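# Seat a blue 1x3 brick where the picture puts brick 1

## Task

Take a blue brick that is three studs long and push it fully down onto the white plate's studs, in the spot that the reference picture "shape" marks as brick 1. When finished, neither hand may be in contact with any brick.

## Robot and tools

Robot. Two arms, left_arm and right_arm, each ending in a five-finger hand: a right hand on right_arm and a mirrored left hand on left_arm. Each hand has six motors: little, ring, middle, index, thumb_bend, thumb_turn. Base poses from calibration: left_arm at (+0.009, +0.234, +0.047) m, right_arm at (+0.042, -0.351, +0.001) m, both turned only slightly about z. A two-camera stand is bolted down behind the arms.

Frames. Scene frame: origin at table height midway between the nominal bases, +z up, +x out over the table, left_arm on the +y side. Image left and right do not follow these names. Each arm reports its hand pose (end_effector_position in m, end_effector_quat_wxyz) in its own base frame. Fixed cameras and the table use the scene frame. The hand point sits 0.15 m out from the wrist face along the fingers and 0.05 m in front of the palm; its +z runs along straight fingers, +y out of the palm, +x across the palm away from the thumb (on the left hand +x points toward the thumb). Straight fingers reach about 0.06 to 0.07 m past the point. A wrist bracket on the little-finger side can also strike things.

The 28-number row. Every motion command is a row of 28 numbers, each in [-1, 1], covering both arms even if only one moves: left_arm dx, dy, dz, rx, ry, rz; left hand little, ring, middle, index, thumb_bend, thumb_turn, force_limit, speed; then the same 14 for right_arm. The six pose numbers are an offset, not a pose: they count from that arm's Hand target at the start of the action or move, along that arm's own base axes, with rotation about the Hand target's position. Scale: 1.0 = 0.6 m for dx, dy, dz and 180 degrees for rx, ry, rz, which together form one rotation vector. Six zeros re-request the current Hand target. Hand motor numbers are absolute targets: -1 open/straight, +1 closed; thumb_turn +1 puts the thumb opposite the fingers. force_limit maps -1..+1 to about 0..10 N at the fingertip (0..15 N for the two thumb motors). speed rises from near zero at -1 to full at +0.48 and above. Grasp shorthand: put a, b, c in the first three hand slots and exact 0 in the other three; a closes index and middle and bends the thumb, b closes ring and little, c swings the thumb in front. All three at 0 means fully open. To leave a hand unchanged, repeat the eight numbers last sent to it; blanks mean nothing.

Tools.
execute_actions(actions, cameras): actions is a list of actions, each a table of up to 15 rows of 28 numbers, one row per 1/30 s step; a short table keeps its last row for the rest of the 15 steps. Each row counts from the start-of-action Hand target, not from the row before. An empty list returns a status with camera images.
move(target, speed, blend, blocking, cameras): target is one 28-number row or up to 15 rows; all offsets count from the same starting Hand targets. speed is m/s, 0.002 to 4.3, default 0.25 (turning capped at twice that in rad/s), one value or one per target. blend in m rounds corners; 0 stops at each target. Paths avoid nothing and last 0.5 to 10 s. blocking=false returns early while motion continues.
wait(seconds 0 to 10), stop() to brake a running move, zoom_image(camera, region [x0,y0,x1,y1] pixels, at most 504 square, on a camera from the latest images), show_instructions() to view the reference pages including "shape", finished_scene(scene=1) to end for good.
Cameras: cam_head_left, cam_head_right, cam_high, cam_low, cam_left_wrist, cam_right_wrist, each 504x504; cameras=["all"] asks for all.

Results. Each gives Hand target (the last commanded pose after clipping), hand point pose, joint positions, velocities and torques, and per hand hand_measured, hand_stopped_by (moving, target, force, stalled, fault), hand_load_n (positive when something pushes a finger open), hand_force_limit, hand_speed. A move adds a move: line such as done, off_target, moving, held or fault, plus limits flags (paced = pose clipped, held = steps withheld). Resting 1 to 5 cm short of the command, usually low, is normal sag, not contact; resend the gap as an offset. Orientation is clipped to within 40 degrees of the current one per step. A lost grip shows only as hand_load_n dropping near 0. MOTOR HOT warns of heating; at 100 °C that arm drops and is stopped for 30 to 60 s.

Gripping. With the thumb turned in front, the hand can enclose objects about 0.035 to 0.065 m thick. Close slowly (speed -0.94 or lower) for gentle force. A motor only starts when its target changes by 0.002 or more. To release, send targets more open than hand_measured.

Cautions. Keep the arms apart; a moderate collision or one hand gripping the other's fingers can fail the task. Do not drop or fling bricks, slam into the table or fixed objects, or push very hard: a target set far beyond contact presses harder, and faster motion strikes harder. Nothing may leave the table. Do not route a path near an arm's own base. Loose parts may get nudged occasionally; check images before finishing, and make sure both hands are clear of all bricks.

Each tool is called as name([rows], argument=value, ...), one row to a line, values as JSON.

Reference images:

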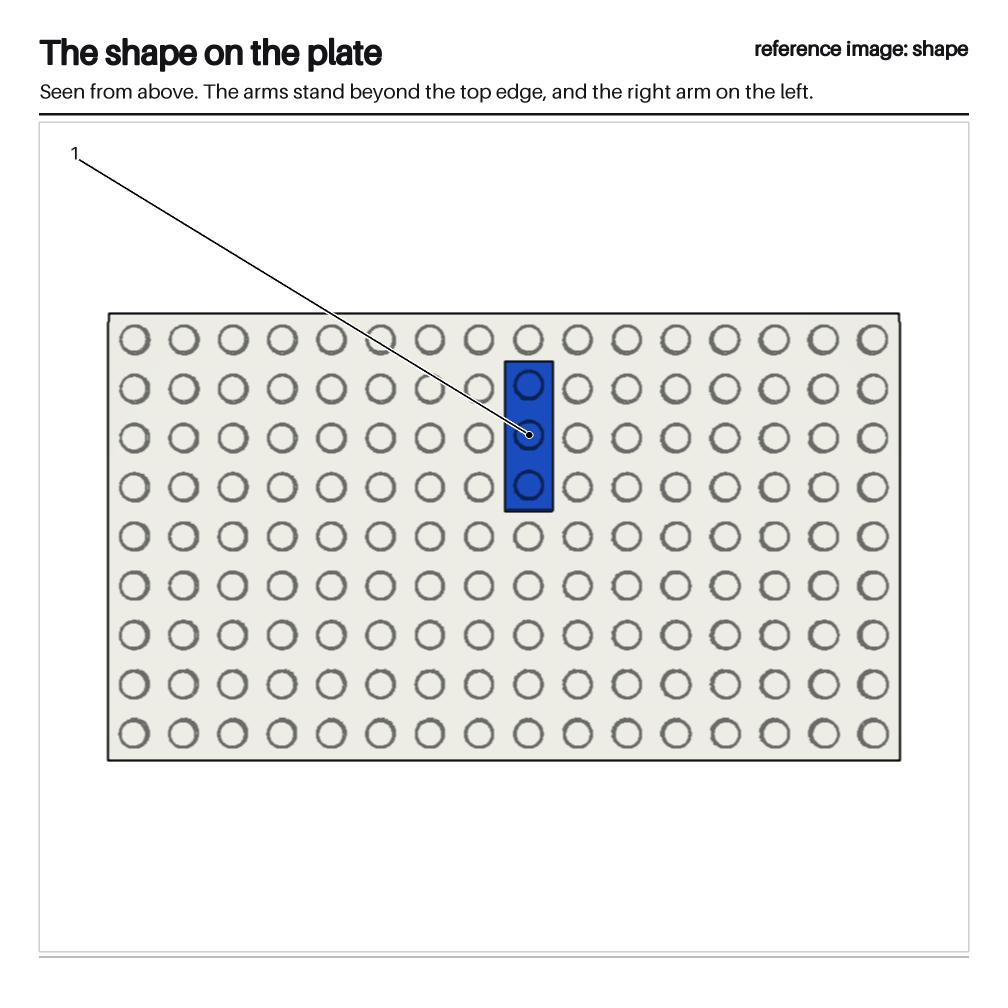

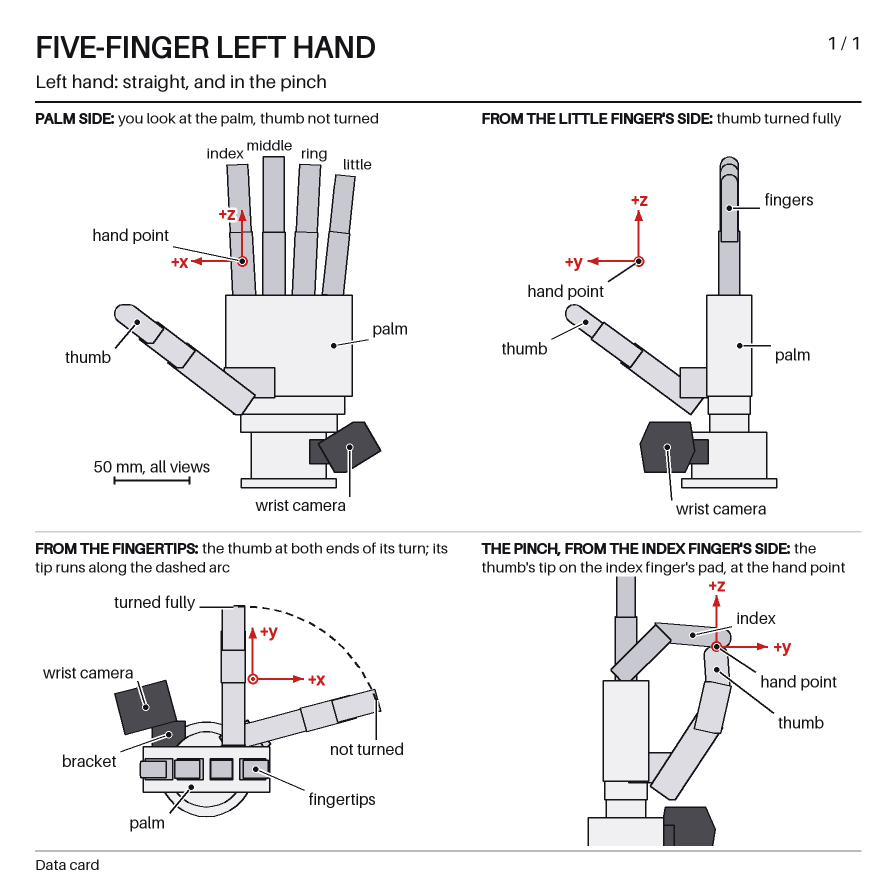

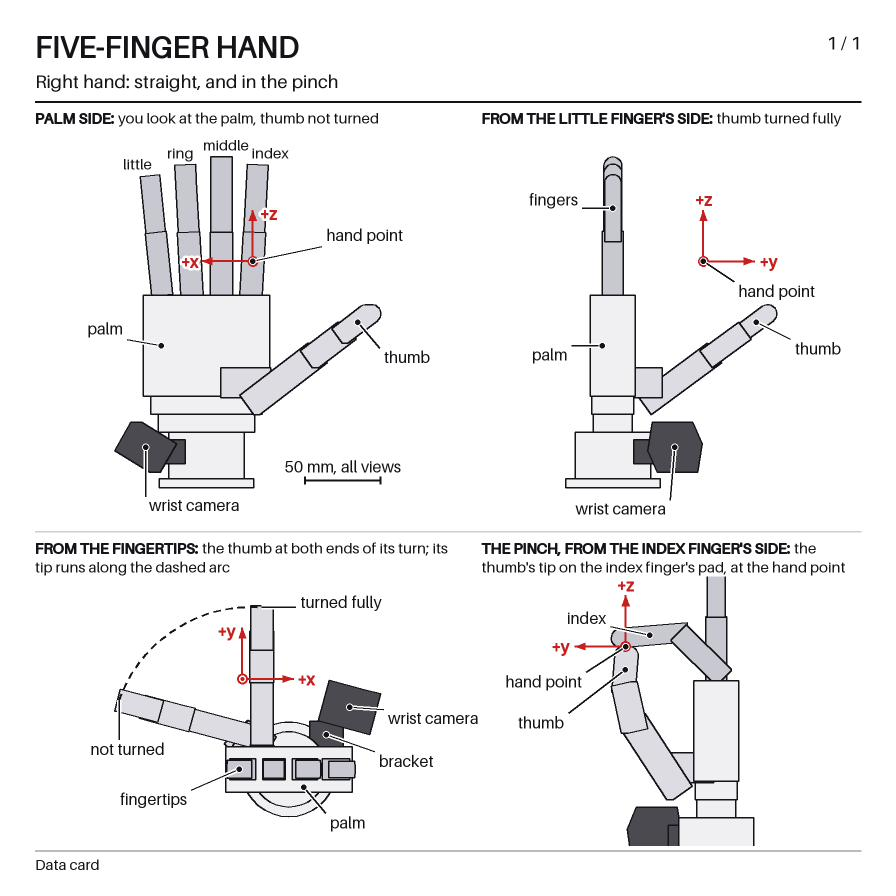

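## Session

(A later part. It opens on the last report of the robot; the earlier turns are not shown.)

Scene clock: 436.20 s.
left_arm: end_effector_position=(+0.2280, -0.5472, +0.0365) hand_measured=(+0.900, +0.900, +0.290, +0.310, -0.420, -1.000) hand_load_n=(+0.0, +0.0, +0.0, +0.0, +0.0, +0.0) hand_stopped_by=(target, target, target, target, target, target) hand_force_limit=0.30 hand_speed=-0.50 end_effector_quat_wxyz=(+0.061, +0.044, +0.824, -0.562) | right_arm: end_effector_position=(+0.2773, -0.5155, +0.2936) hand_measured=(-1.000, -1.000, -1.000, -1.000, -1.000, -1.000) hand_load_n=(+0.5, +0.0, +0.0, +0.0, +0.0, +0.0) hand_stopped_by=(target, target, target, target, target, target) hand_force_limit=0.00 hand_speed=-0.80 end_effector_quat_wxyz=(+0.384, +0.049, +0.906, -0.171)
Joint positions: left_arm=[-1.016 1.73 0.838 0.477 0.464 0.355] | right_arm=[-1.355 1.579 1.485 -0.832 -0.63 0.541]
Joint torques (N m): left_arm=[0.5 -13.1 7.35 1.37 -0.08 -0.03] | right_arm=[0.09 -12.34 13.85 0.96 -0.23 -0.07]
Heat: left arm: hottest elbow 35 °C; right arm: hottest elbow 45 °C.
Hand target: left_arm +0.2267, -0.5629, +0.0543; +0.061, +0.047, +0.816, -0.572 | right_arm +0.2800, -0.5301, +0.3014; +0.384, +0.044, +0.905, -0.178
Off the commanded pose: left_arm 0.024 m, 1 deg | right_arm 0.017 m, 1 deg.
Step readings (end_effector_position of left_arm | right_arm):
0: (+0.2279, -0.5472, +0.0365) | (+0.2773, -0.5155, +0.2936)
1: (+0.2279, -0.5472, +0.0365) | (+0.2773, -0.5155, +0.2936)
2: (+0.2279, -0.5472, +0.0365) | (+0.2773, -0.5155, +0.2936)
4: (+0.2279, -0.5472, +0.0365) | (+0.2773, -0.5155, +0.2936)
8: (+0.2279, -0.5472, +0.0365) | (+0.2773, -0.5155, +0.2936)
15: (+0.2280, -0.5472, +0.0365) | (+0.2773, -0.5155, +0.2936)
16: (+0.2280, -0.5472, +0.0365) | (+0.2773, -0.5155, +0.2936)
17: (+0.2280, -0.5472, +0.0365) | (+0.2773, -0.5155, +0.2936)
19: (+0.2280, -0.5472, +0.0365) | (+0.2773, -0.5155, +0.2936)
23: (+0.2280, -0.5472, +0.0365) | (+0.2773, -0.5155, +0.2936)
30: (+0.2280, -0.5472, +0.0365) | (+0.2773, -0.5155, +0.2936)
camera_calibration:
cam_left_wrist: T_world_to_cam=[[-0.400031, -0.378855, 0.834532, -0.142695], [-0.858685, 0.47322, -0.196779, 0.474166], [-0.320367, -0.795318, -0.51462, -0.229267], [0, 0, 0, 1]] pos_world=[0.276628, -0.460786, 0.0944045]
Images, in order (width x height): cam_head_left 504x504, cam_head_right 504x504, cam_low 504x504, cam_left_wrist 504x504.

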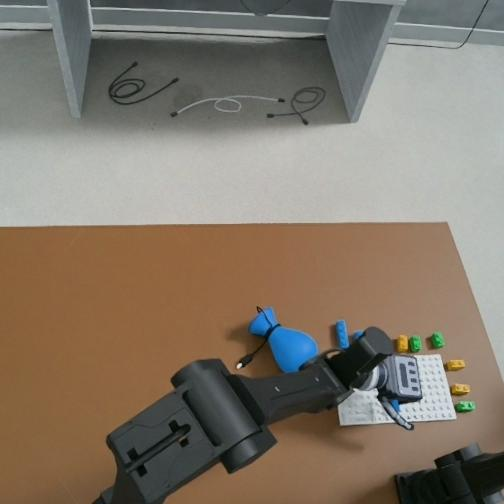

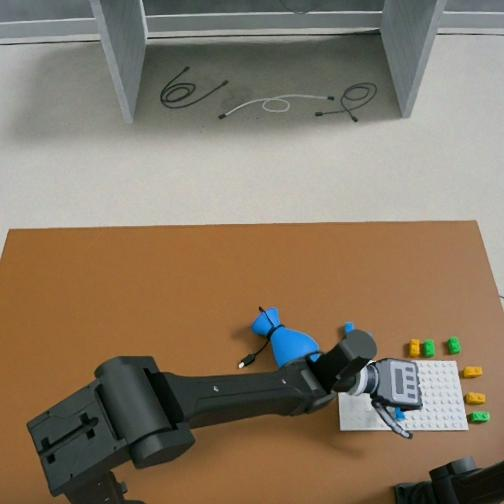

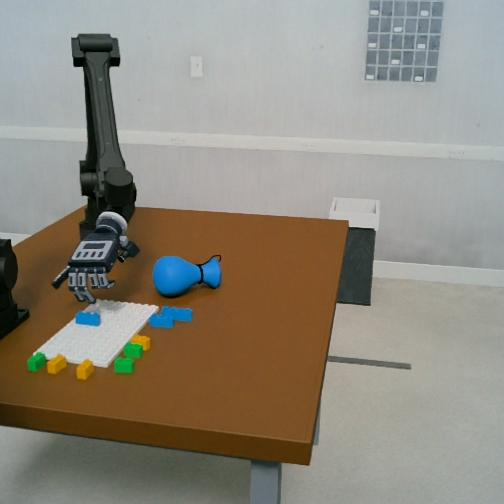

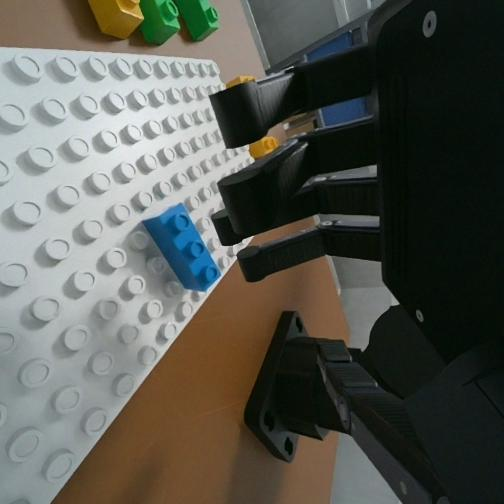

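move(target=[0,0,-0.052,0,0,0,0.9,0.9,0.29,0.31,-0.42,-0.999,0.3,-0.5,0,0,0,0,0,0,-1,-1,-1,-1,-1,-1,0.0,-0.8], speed=0.06, cameras=["cam_head_left","cam_head_right","cam_low","cam_left_wrist"])

zoom_image(camera="cam_low", region=[66, 296, 126, 356])

zoom_image(camera="cam_left_wrist", region=[100, 180, 300, 380])

Scene clock: 442.50 s.
left_arm: end_effector_position=(+0.2299, -0.5503, +0.0216) hand_measured=(+0.900, +0.900, +0.290, +0.310, -0.420, -1.000) hand_load_n=(+0.0, +0.0, +0.0, +0.0, +0.0, +0.0) hand_stopped_by=(target, target, target, target, target, target) hand_force_limit=0.30 hand_speed=-0.50 end_effector_quat_wxyz=(+0.062, +0.044, +0.822, -0.565) | right_arm: end_effector_position=(+0.2773, -0.5155, +0.2936) hand_measured=(-1.000, -1.000, -1.000, -1.000, -1.000, -1.000) hand_load_n=(+0.0, +0.0, +0.0, +0.0, +0.0, -0.5) hand_stopped_by=(target, target, target, target, target, target) hand_force_limit=0.00 hand_speed=-0.80 end_effector_quat_wxyz=(+0.384, +0.049, +0.906, -0.171)
Joint positions: left_arm=[-1.016 1.774 0.838 0.528 0.464 0.355] | right_arm=[-1.355 1.579 1.485 -0.832 -0.63 0.541]
Joint torques (N m): left_arm=[0.67 -10.93 5.97 2.97 -0.06 -0.04] | right_arm=[0.09 -12.16 13.89 1.01 -0.22 -0.08]
Heat: left arm: hottest elbow 35 °C; right arm: hottest elbow 45 °C.
Hand target: left_arm +0.2266, -0.5629, +0.0231; +0.061, +0.047, +0.816, -0.572 | right_arm +0.2800, -0.5301, +0.3014; +0.384, +0.044, +0.905, -0.178
Off the commanded pose: left_arm 0.013 m, 1 deg | right_arm 0.017 m, 1 deg.
move: off_target (left_arm, right_arm)
camera_calibration:
cam_left_wrist: T_world_to_cam=[[-0.402687, -0.374062, 0.835417, -0.127416], [-0.858107, 0.471934, -0.202313, 0.473615], [-0.318584, -0.798346, -0.511027, -0.241003], [0, 0, 0, 1]] pos_world=[0.278324, -0.46358, 0.0791047]
Images, in order (width x height): cam_head_left 504x504, cam_head_right 504x504, cam_low 504x504, cam_left_wrist 504x504.

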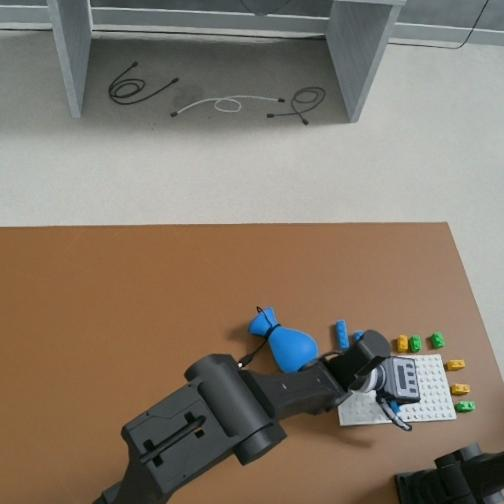

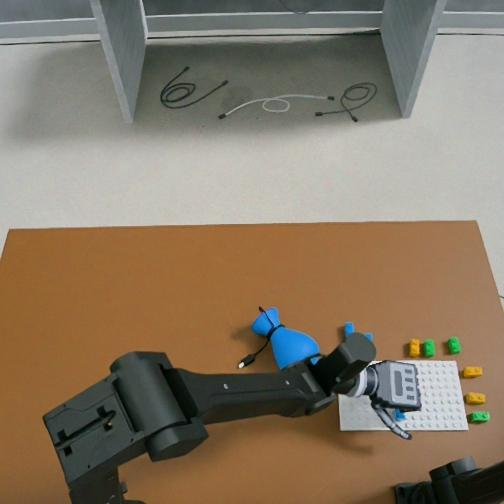

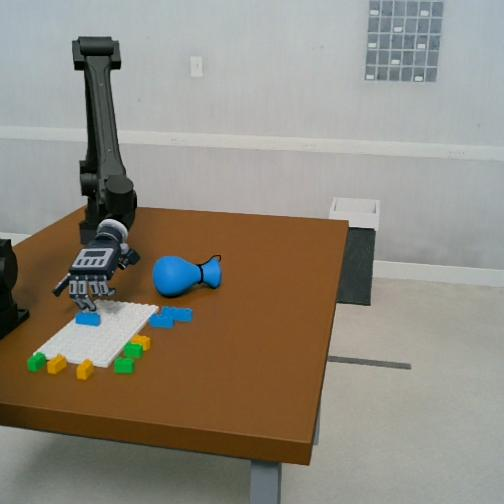

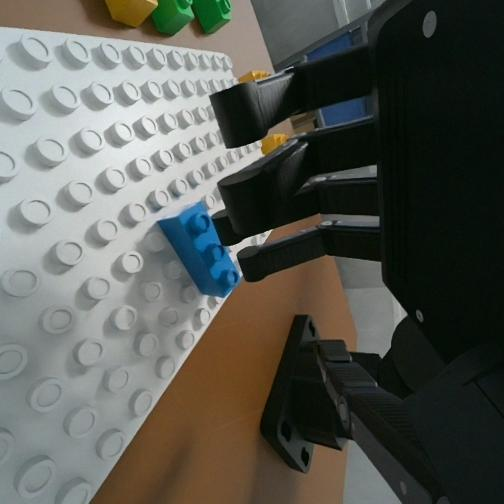

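Scaled by 8.400 from the camera's 504x504 image, which has a finer 720x720 frame.

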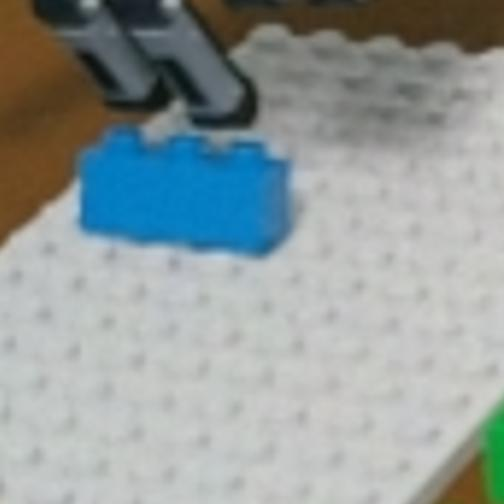

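Scaled by 2.520 from the camera's 504x504 image, which has a finer 720x720 frame.

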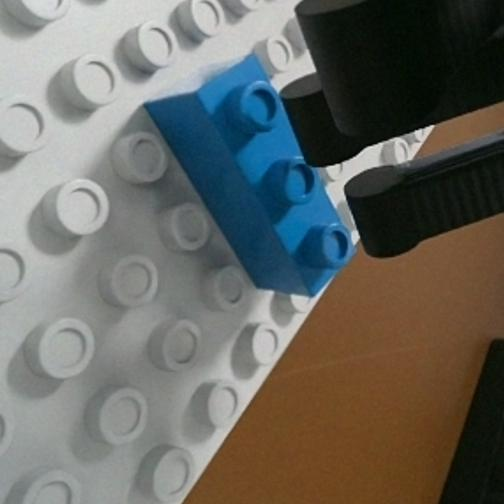

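execute_actions([
  [[0,0,0,0,0,0,0.9,0.9,0.37,0.40,-0.42,-0.999,0.3,-0.5,0,0,0,0,0,0,-1,-1,-1,-1,-1,-1,0.0,-0.8]],
], cameras=["cam_head_left","cam_head_right","cam_low","cam_left_wrist"])

zoom_image(camera="cam_low", region=[66, 296, 126, 356])

zoom_image(camera="cam_left_wrist", region=[100, 180, 300, 380])

Scene clock: 444.83 s.
left_arm: end_effector_position=(+0.2299, -0.5503, +0.0216) hand_measured=(+0.900, +0.900, +0.370, +0.400, -0.420, -1.000) hand_load_n=(+0.0, +0.0, +0.0, +0.0, +0.0, -0.5) hand_stopped_by=(target, target, target, target, target, target) hand_force_limit=0.30 hand_speed=-0.50 end_effector_quat_wxyz=(+0.062, +0.044, +0.822, -0.565) | right_arm: end_effector_position=(+0.2773, -0.5155, +0.2936) hand_measured=(-1.000, -1.000, -1.000, -1.000, -1.000, -1.000) hand_load_n=(+0.0, +0.0, +0.0, +0.0, +0.0, +0.0) hand_stopped_by=(target, target, target, target, target, target) hand_force_limit=0.00 hand_speed=-0.80 end_effector_quat_wxyz=(+0.384, +0.049, +0.906, -0.171)
Joint positions: left_arm=[-1.016 1.774 0.838 0.528 0.464 0.355] | right_arm=[-1.355 1.579 1.485 -0.832 -0.63 0.541]
Joint torques (N m): left_arm=[0.91 -10.87 6.3 2.92 -0.05 -0.01] | right_arm=[-0.09 -12.28 13.87 0.96 -0.21 -0.08]
Heat: left arm: hottest elbow 35 °C; right arm: hottest elbow 45 °C.
Hand target: left_arm +0.2266, -0.5629, +0.0231; +0.061, +0.047, +0.816, -0.572 | right_arm +0.2800, -0.5301, +0.3014; +0.384, +0.044, +0.905, -0.178
Off the commanded pose: left_arm 0.013 m, 1 deg | right_arm 0.017 m, 1 deg.
Step readings (end_effector_position of left_arm | right_arm):
0: (+0.2299, -0.5503, +0.0216) | (+0.2773, -0.5155, +0.2936)
1: (+0.2299, -0.5503, +0.0216) | (+0.2773, -0.5155, +0.2936)
2: (+0.2299, -0.5503, +0.0216) | (+0.2773, -0.5155, +0.2936)
4: (+0.2299, -0.5503, +0.0216) | (+0.2773, -0.5155, +0.2936)
8: (+0.2299, -0.5503, +0.0216) | (+0.2773, -0.5155, +0.2936)
15: (+0.2299, -0.5503, +0.0216) | (+0.2773, -0.5155, +0.2936)
camera_calibration:
cam_left_wrist: T_world_to_cam=[[-0.402687, -0.374062, 0.835417, -0.127416], [-0.858107, 0.471934, -0.202313, 0.473615], [-0.318584, -0.798346, -0.511027, -0.241003], [0, 0, 0, 1]] pos_world=[0.278324, -0.46358, 0.0791047]
Images, in order (width x height): cam_head_left 504x504, cam_head_right 504x504, cam_low 504x504, cam_left_wrist 504x504.

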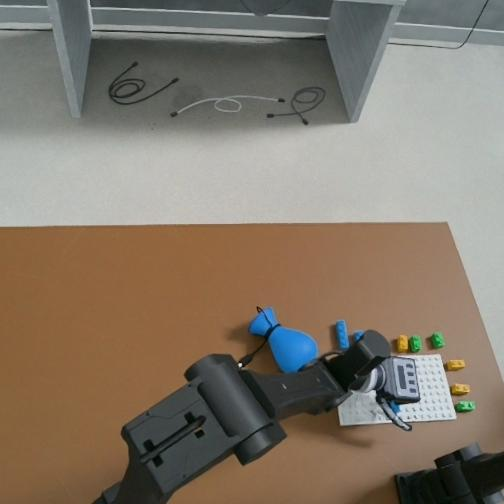

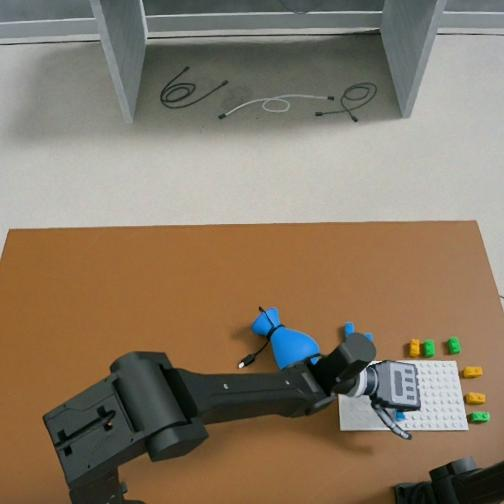

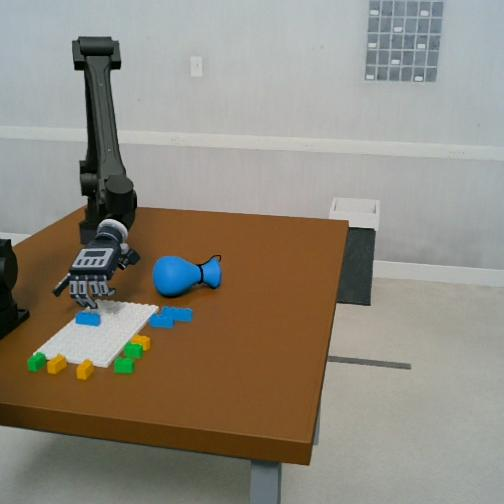

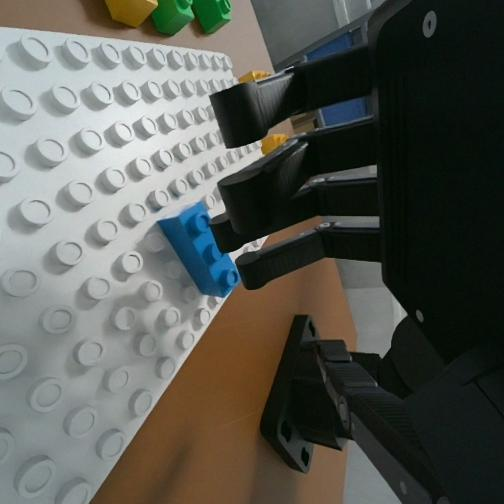

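Scaled by 8.400 from the camera's 504x504 image, which has a finer 720x720 frame.

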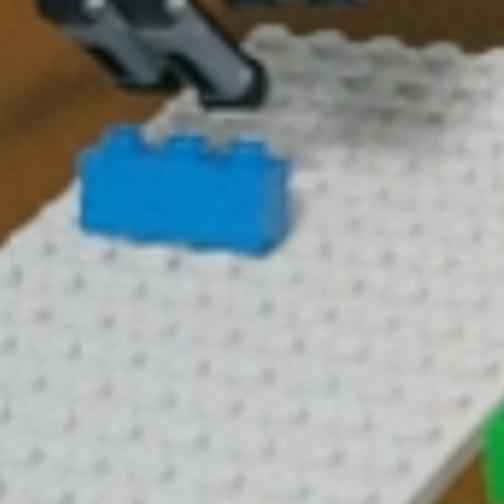

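Scaled by 2.520 from the camera's 504x504 image, which has a finer 720x720 frame.

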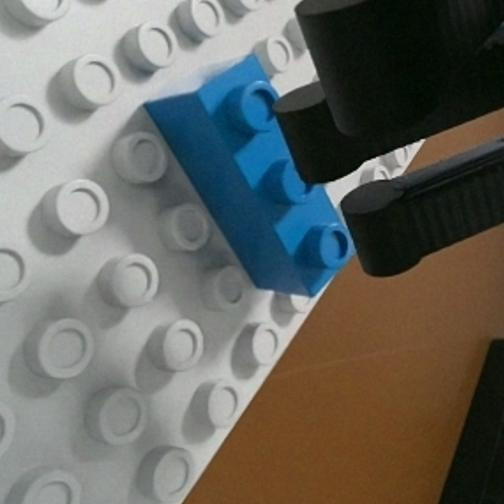

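move(target=[0,0,-0.0175,0,0,0,0.9,0.9,0.37,0.43,-0.42,-0.999,0.3,-0.5,0,0,0,0,0,0,-1,-1,-1,-1,-1,-1,0.0,-0.8], speed=0.03, cameras=["cam_head_left","cam_head_right","cam_low","cam_left_wrist"])

zoom_image(camera="cam_low", region=[66, 296, 126, 356])

zoom_image(camera="cam_left_wrist", region=[100, 180, 300, 380])

Scene clock: 447.80 s.
left_arm: end_effector_position=(+0.2309, -0.5520, +0.0141) hand_measured=(+0.900, +0.900, +0.370, +0.430, -0.420, -1.000) hand_load_n=(+0.0, +0.0, +0.0, +0.5, +0.0, +0.0) hand_stopped_by=(target, target, target, target, target, target) hand_force_limit=0.30 hand_speed=-0.50 end_effector_quat_wxyz=(+0.064, +0.045, +0.820, -0.567) | right_arm: end_effector_position=(+0.2773, -0.5155, +0.2936) hand_measured=(-1.000, -1.000, -1.000, -1.000, -1.000, -1.000) hand_load_n=(+0.0, +0.0, +0.0, +0.0, +0.0, +0.0) hand_stopped_by=(target, target, target, target, target, target) hand_force_limit=0.00 hand_speed=-0.80 end_effector_quat_wxyz=(+0.384, +0.049, +0.906, -0.171)
Joint positions: left_arm=[-1.016 1.797 0.838 0.557 0.464 0.355] | right_arm=[-1.355 1.579 1.485 -0.832 -0.63 0.541]
Joint torques (N m): left_arm=[0.44 -10.93 5.7 2.89 -0.07 -0.04] | right_arm=[0.15 -12.28 13.86 0.98 -0.22 -0.08]
Heat: left arm: hottest elbow 35 °C; right arm: hottest elbow 45 °C.
Hand target: left_arm +0.2266, -0.5629, +0.0125; +0.061, +0.047, +0.816, -0.572 | right_arm +0.2800, -0.5301, +0.3014; +0.384, +0.044, +0.905, -0.178
Off the commanded pose: left_arm 0.012 m, 1 deg | right_arm 0.017 m, 1 deg.
move: off_target (left_arm, right_arm)
camera_calibration:
cam_left_wrist: T_world_to_cam=[[-0.405242, -0.369991, 0.835994, -0.118619], [-0.857482, 0.470935, -0.207233, 0.473112], [-0.317025, -0.800829, -0.508103, -0.247596], [0, 0, 0, 1]] pos_world=[0.279121, -0.464975, 0.0714049]
Images, in order (width x height): cam_head_left 504x504, cam_head_right 504x504, cam_low 504x504, cam_left_wrist 504x504.

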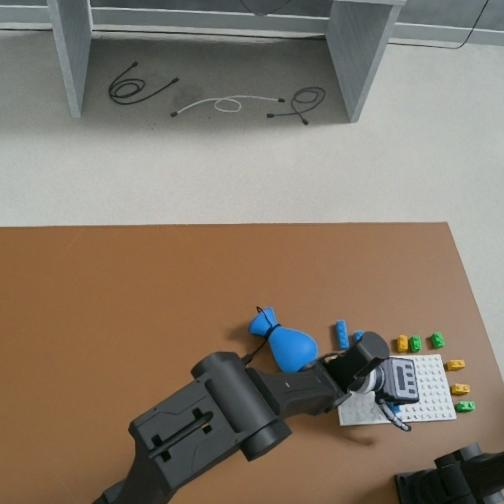

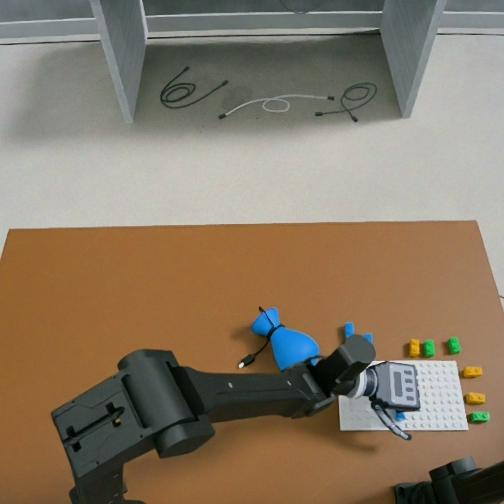

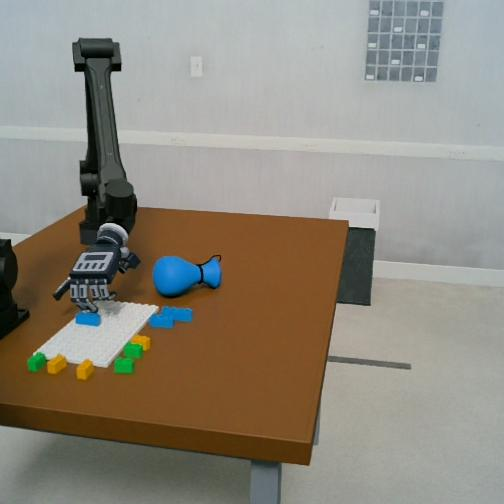

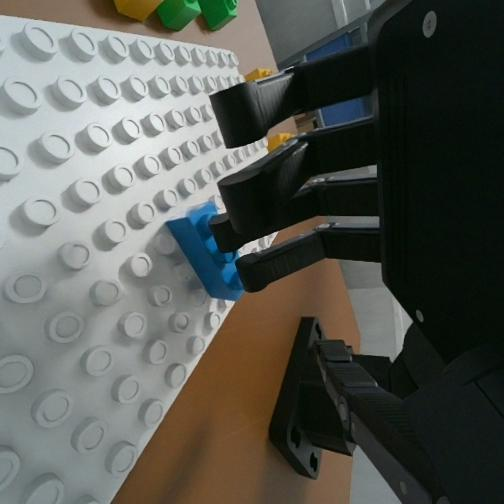

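Scaled by 8.400 from the camera's 504x504 image, which has a finer 720x720 frame.

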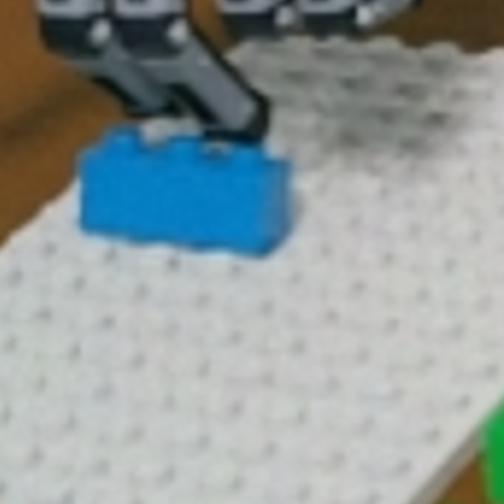

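Scaled by 2.520 from the camera's 504x504 image, which has a finer 720x720 frame.

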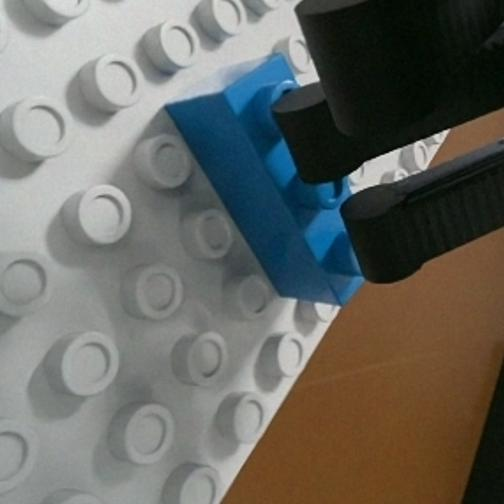

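move(target=[0,0,-0.01,0,0,0,0.9,0.9,0.37,0.43,-0.42,-0.999,0.3,-0.5,0,0,0,0,0,0,-1,-1,-1,-1,-1,-1,0.0,-0.8], speed=0.03, cameras=["cam_head_left","cam_head_right","cam_low","cam_left_wrist"])

zoom_image(camera="cam_low", region=[66, 296, 126, 356])

zoom_image(camera="cam_left_wrist", region=[100, 180, 300, 380])

Scene clock: 449.70 s.
left_arm: end_effector_position=(+0.2321, -0.5539, +0.0134) hand_measured=(+0.900, +0.900, +0.370, +0.430, -0.420, -1.000) hand_load_n=(+0.0, +0.0, -0.5, +0.0, +0.0, +0.0) hand_stopped_by=(target, target, target, target, target, target) hand_force_limit=0.30 hand_speed=-0.50 end_effector_quat_wxyz=(+0.066, +0.047, +0.817, -0.571) | right_arm: end_effector_position=(+0.2773, -0.5155, +0.2936) hand_measured=(-1.000, -1.000, -1.000, -1.000, -1.000, -1.000) hand_load_n=(+0.0, +0.0, +0.0, +0.0, +0.0, +0.0) hand_stopped_by=(target, target, target, target, target, target) hand_force_limit=0.00 hand_speed=-0.80 end_effector_quat_wxyz=(+0.384, +0.049, +0.906, -0.171)
Joint positions: left_arm=[-1.016 1.806 0.838 0.578 0.464 0.355] | right_arm=[-1.355 1.579 1.485 -0.832 -0.63 0.541]
Joint torques (N m): left_arm=[0.85 -10.29 5.61 2.93 -0.05 -0.05] | right_arm=[0.09 -12.34 13.86 0.96 -0.21 -0.08]
Heat: left arm: hottest elbow 35 °C; right arm: hottest elbow 45 °C.
Hand target: left_arm +0.2266, -0.5629, +0.0066; +0.061, +0.047, +0.816, -0.572 | right_arm +0.2800, -0.5301, +0.3014; +0.384, +0.044, +0.905, -0.178
Off the commanded pose: left_arm 0.013 m, 1 deg | right_arm 0.017 m, 1 deg.
move: off_target (left_arm, right_arm)
camera_calibration:
cam_left_wrist: T_world_to_cam=[[-0.410585, -0.361296, 0.837189, -0.112181], [-0.856136, 0.468698, -0.217607, 0.473524], [-0.313768, -0.806094, -0.501759, -0.252818], [0, 0, 0, 1]] pos_world=[0.280015, -0.466265, 0.0701051]
Images, in order (width x height): cam_head_left 504x504, cam_head_right 504x504, cam_low 504x504, cam_left_wrist 504x504.

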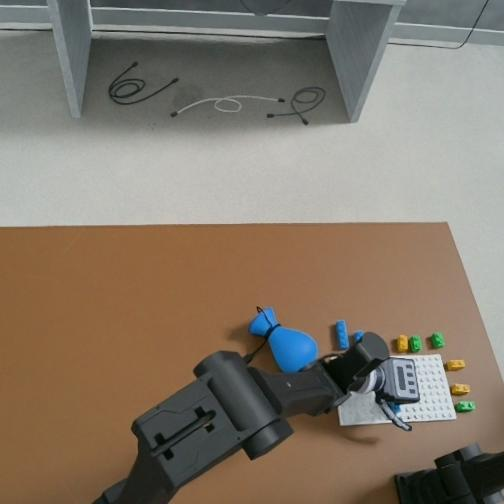

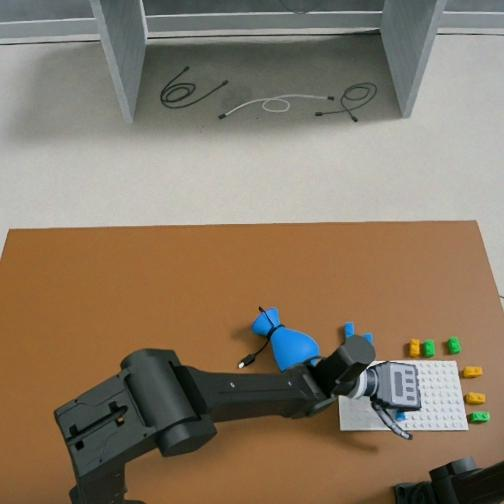

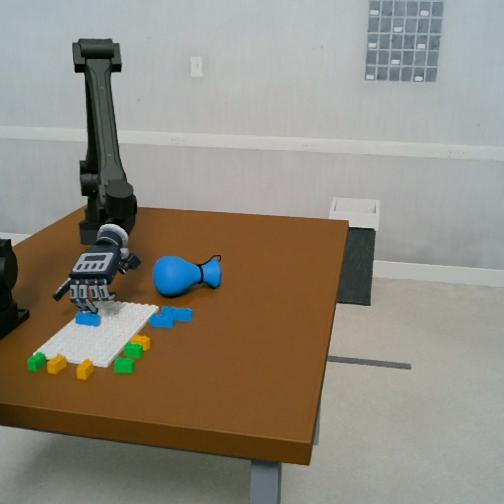

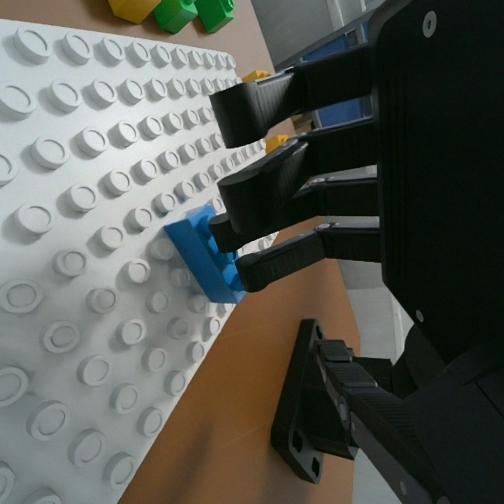

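Scaled by 8.400 from the camera's 504x504 image, which has a finer 720x720 frame.

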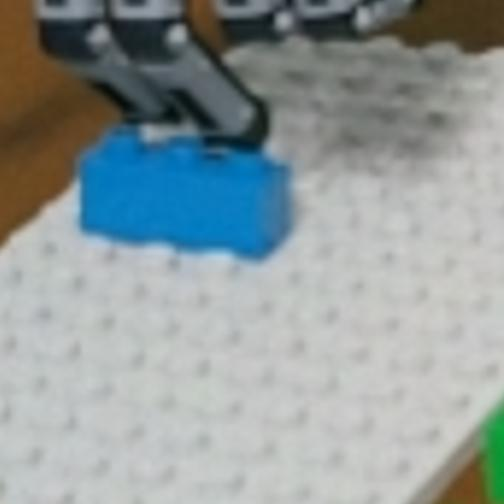

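Scaled by 2.520 from the camera's 504x504 image, which has a finer 720x720 frame.

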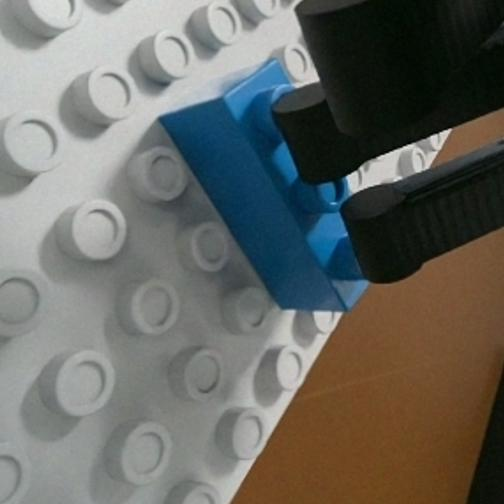

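move(target=[0,0,-0.015,0,0,0,0.9,0.9,0.37,0.43,-0.42,-0.999,0.3,-0.5,0,0,0,0,0,0,-1,-1,-1,-1,-1,-1,0.0,-0.8], speed=0.03, cameras=["cam_low","cam_left_wrist"])

zoom_image(camera="cam_low", region=[66, 296, 126, 356])

zoom_image(camera="cam_left_wrist", region=[100, 180, 300, 380])

Scene clock: 452.40 s.
left_arm: end_effector_position=(+0.2334, -0.5566, +0.0124) hand_measured=(+0.900, +0.900, +0.370, +0.430, -0.420, -1.000) hand_load_n=(+0.0, +0.5, -3.0, +0.0, +0.0, +0.0) hand_stopped_by=(target, target, target, target, target, target) hand_force_limit=0.30 hand_speed=-0.50 end_effector_quat_wxyz=(+0.070, +0.049, +0.813, -0.576) | right_arm: end_effector_position=(+0.2773, -0.5155, +0.2936) hand_measured=(-1.000, -1.000, -1.000, -1.000, -1.000, -1.000) hand_load_n=(+0.0, +0.0, +0.0, +0.0, +0.0, +0.0) hand_stopped_by=(target, target, target, target, target, target) hand_force_limit=0.00 hand_speed=-0.80 end_effector_quat_wxyz=(+0.384, +0.049, +0.906, -0.171)
Joint positions: left_arm=[-1.016 1.818 0.838 0.607 0.464 0.354] | right_arm=[-1.355 1.579 1.485 -0.832 -0.63 0.541]
Joint torques (N m): left_arm=[0.03 -9.11 5.31 2.76 -0.11 -0.02] | right_arm=[0.15 -12.28 13.86 0.98 -0.22 -0.06]
Heat: left arm: hottest elbow 35 °C; right arm: hottest elbow 45 °C.
Hand target: left_arm +0.2265, -0.5629, -0.0025; +0.060, +0.047, +0.816, -0.572 | right_arm +0.2800, -0.5301, +0.3014; +0.384, +0.044, +0.905, -0.178
Off the commanded pose: left_arm 0.017 m, 1 deg | right_arm 0.017 m, 1 deg.
move: off_target (left_arm, right_arm)
camera_calibration:
cam_left_wrist: T_world_to_cam=[[-0.417655, -0.348951, 0.838926, -0.103175], [-0.854165, 0.465589, -0.231579, 0.473678], [-0.309785, -0.813302, -0.492517, -0.260184], [0, 0, 0, 1]] pos_world=[0.280907, -0.46815, 0.0681052]
Images, in order (width x height): cam_low 504x504, cam_left_wrist 504x504.

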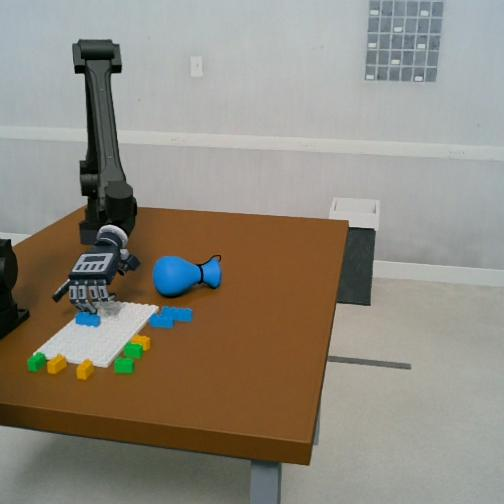

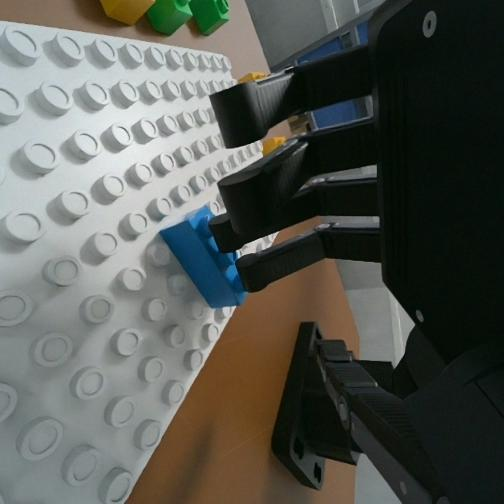

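Scaled by 8.400 from the camera's 504x504 image, which has a finer 720x720 frame.

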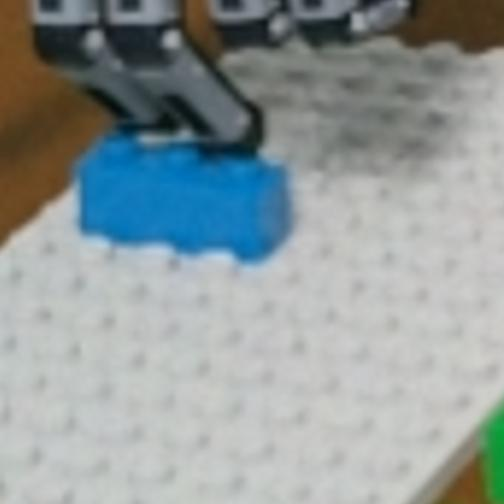

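Scaled by 2.520 from the camera's 504x504 image, which has a finer 720x720 frame.

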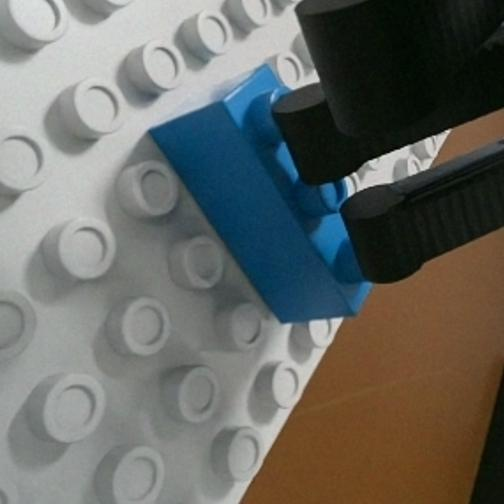

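zoom_image(camera="cam_left_wrist", region=[140, 190, 260, 310])

zoom_image(camera="cam_low", region=[70, 300, 106, 336])

Scaled by 4.200 from the camera's 504x504 image, which has a finer 720x720 frame.

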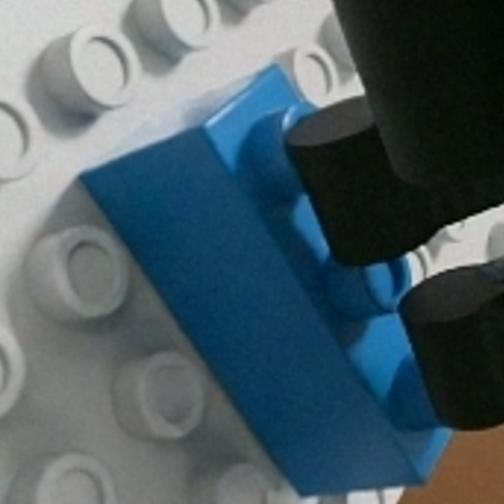

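Scaled by 14.000 from the camera's 504x504 image, which has a finer 720x720 frame.

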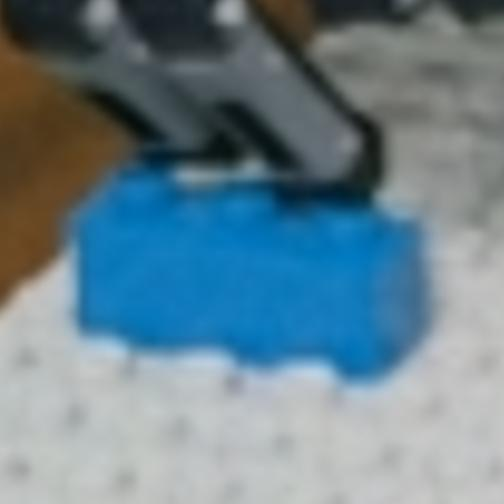

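move(target=[0,0,0.064,0,0,0,0.9,0.9,0.37,0.43,-0.42,-0.999,0.3,-0.5,0,0,0,0,0,0,-1,-1,-1,-1,-1,-1,0.0,-0.8], speed=0.05, cameras=["cam_head_left","cam_head_right","cam_low","cam_left_wrist"])

zoom_image(camera="cam_low", region=[70, 300, 106, 336])

zoom_image(camera="cam_left_wrist", region=[100, 180, 300, 380])

zoom_image(camera="cam_left_wrist", region=[120, 190, 240, 310])

Scene clock: 462.13 s.
left_arm: end_effector_position=(+0.2298, -0.5508, +0.0233) hand_measured=(+0.900, +0.900, +0.370, +0.430, -0.420, -1.000) hand_load_n=(+0.0, +0.0, +0.0, +0.0, +0.0, -0.5) hand_stopped_by=(target, target, target, target, target, target) hand_force_limit=0.30 hand_speed=-0.50 end_effector_quat_wxyz=(+0.063, +0.045, +0.821, -0.566) | right_arm: end_effector_position=(+0.2773, -0.5155, +0.2936) hand_measured=(-1.000, -1.000, -1.000, -1.000, -1.000, -1.000) hand_load_n=(+0.0, +0.0, +0.0, +0.0, +0.0, +0.0) hand_stopped_by=(target, target, target, target, target, target) hand_force_limit=0.00 hand_speed=-0.80 end_effector_quat_wxyz=(+0.384, +0.049, +0.906, -0.171)
Joint positions: left_arm=[-1.016 1.771 0.838 0.529 0.464 0.354] | right_arm=[-1.355 1.579 1.485 -0.832 -0.63 0.541]
Joint torques (N m): left_arm=[0.5 -13.1 6.58 1.46 -0.08 -0.02] | right_arm=[0.03 -12.4 13.91 0.96 -0.21 -0.08]
Heat: left arm: hottest elbow 35 °C; right arm: hottest elbow 45 °C.
Hand target: left_arm +0.2265, -0.5630, +0.0361; +0.061, +0.048, +0.816, -0.572 | right_arm +0.2800, -0.5301, +0.3014; +0.384, +0.044, +0.905, -0.178
Off the commanded pose: left_arm 0.018 m, 1 deg | right_arm 0.017 m, 1 deg.
move: off_target (left_arm, right_arm)
camera_calibration:
cam_left_wrist: T_world_to_cam=[[-0.403674, -0.371491, 0.836087, -0.127408], [-0.85782, 0.471425, -0.204703, 0.473849], [-0.318107, -0.799846, -0.508974, -0.241499], [0, 0, 0, 1]] pos_world=[0.278223, -0.463877, 0.0806049]
Images, in order (width x height): cam_head_left 504x504, cam_head_right 504x504, cam_low 504x504, cam_left_wrist 504x504.

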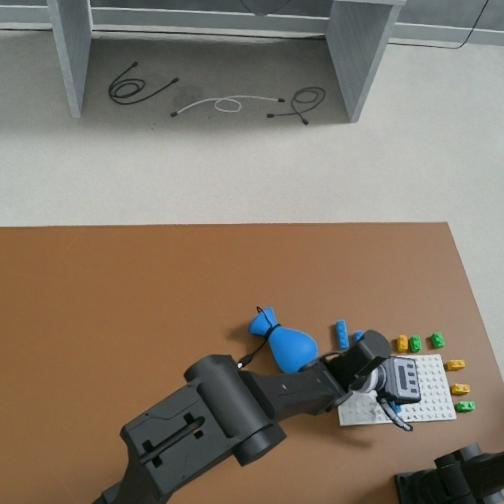

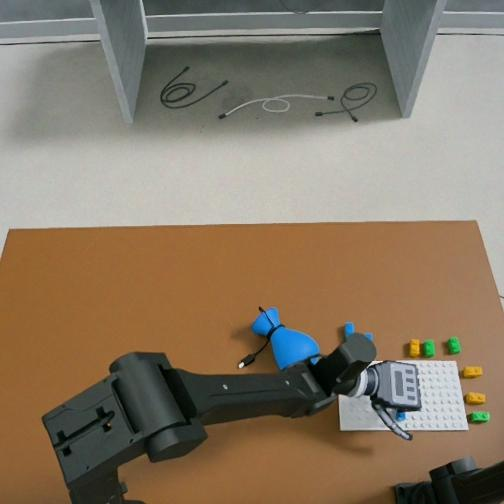

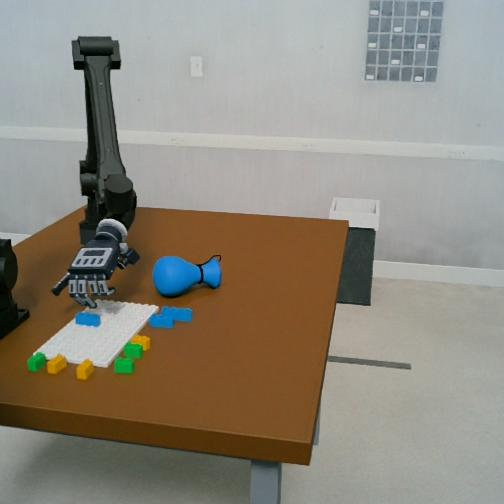

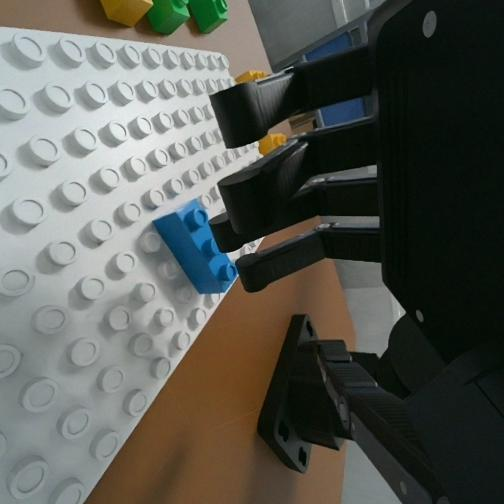

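Scaled by 14.000 from the camera's 504x504 image, which has a finer 720x720 frame.

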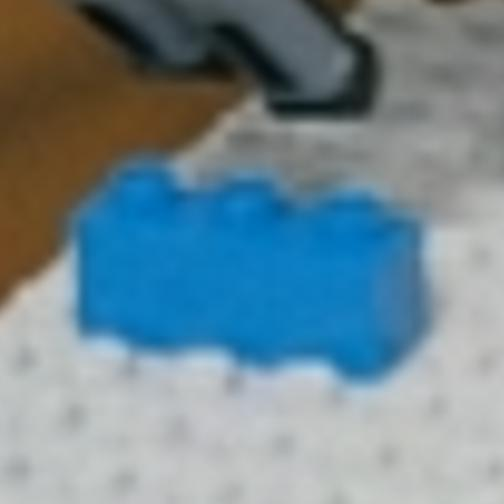

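Scaled by 2.520 from the camera's 504x504 image, which has a finer 720x720 frame.

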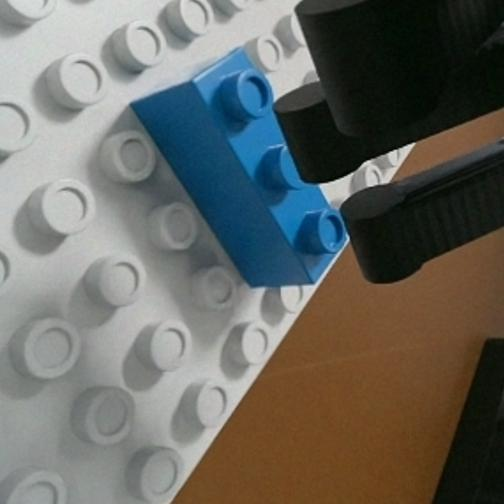

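Scaled by 4.200 from the camera's 504x504 image, which has a finer 720x720 frame.

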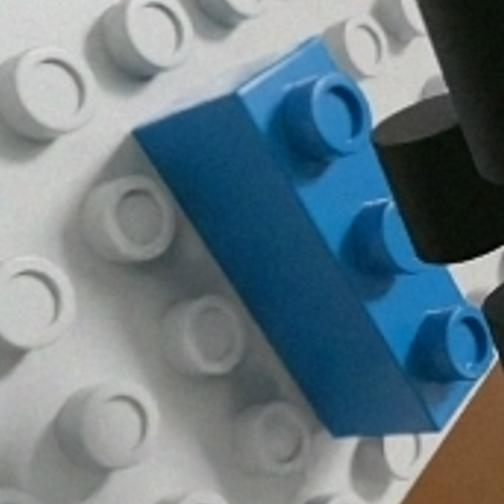

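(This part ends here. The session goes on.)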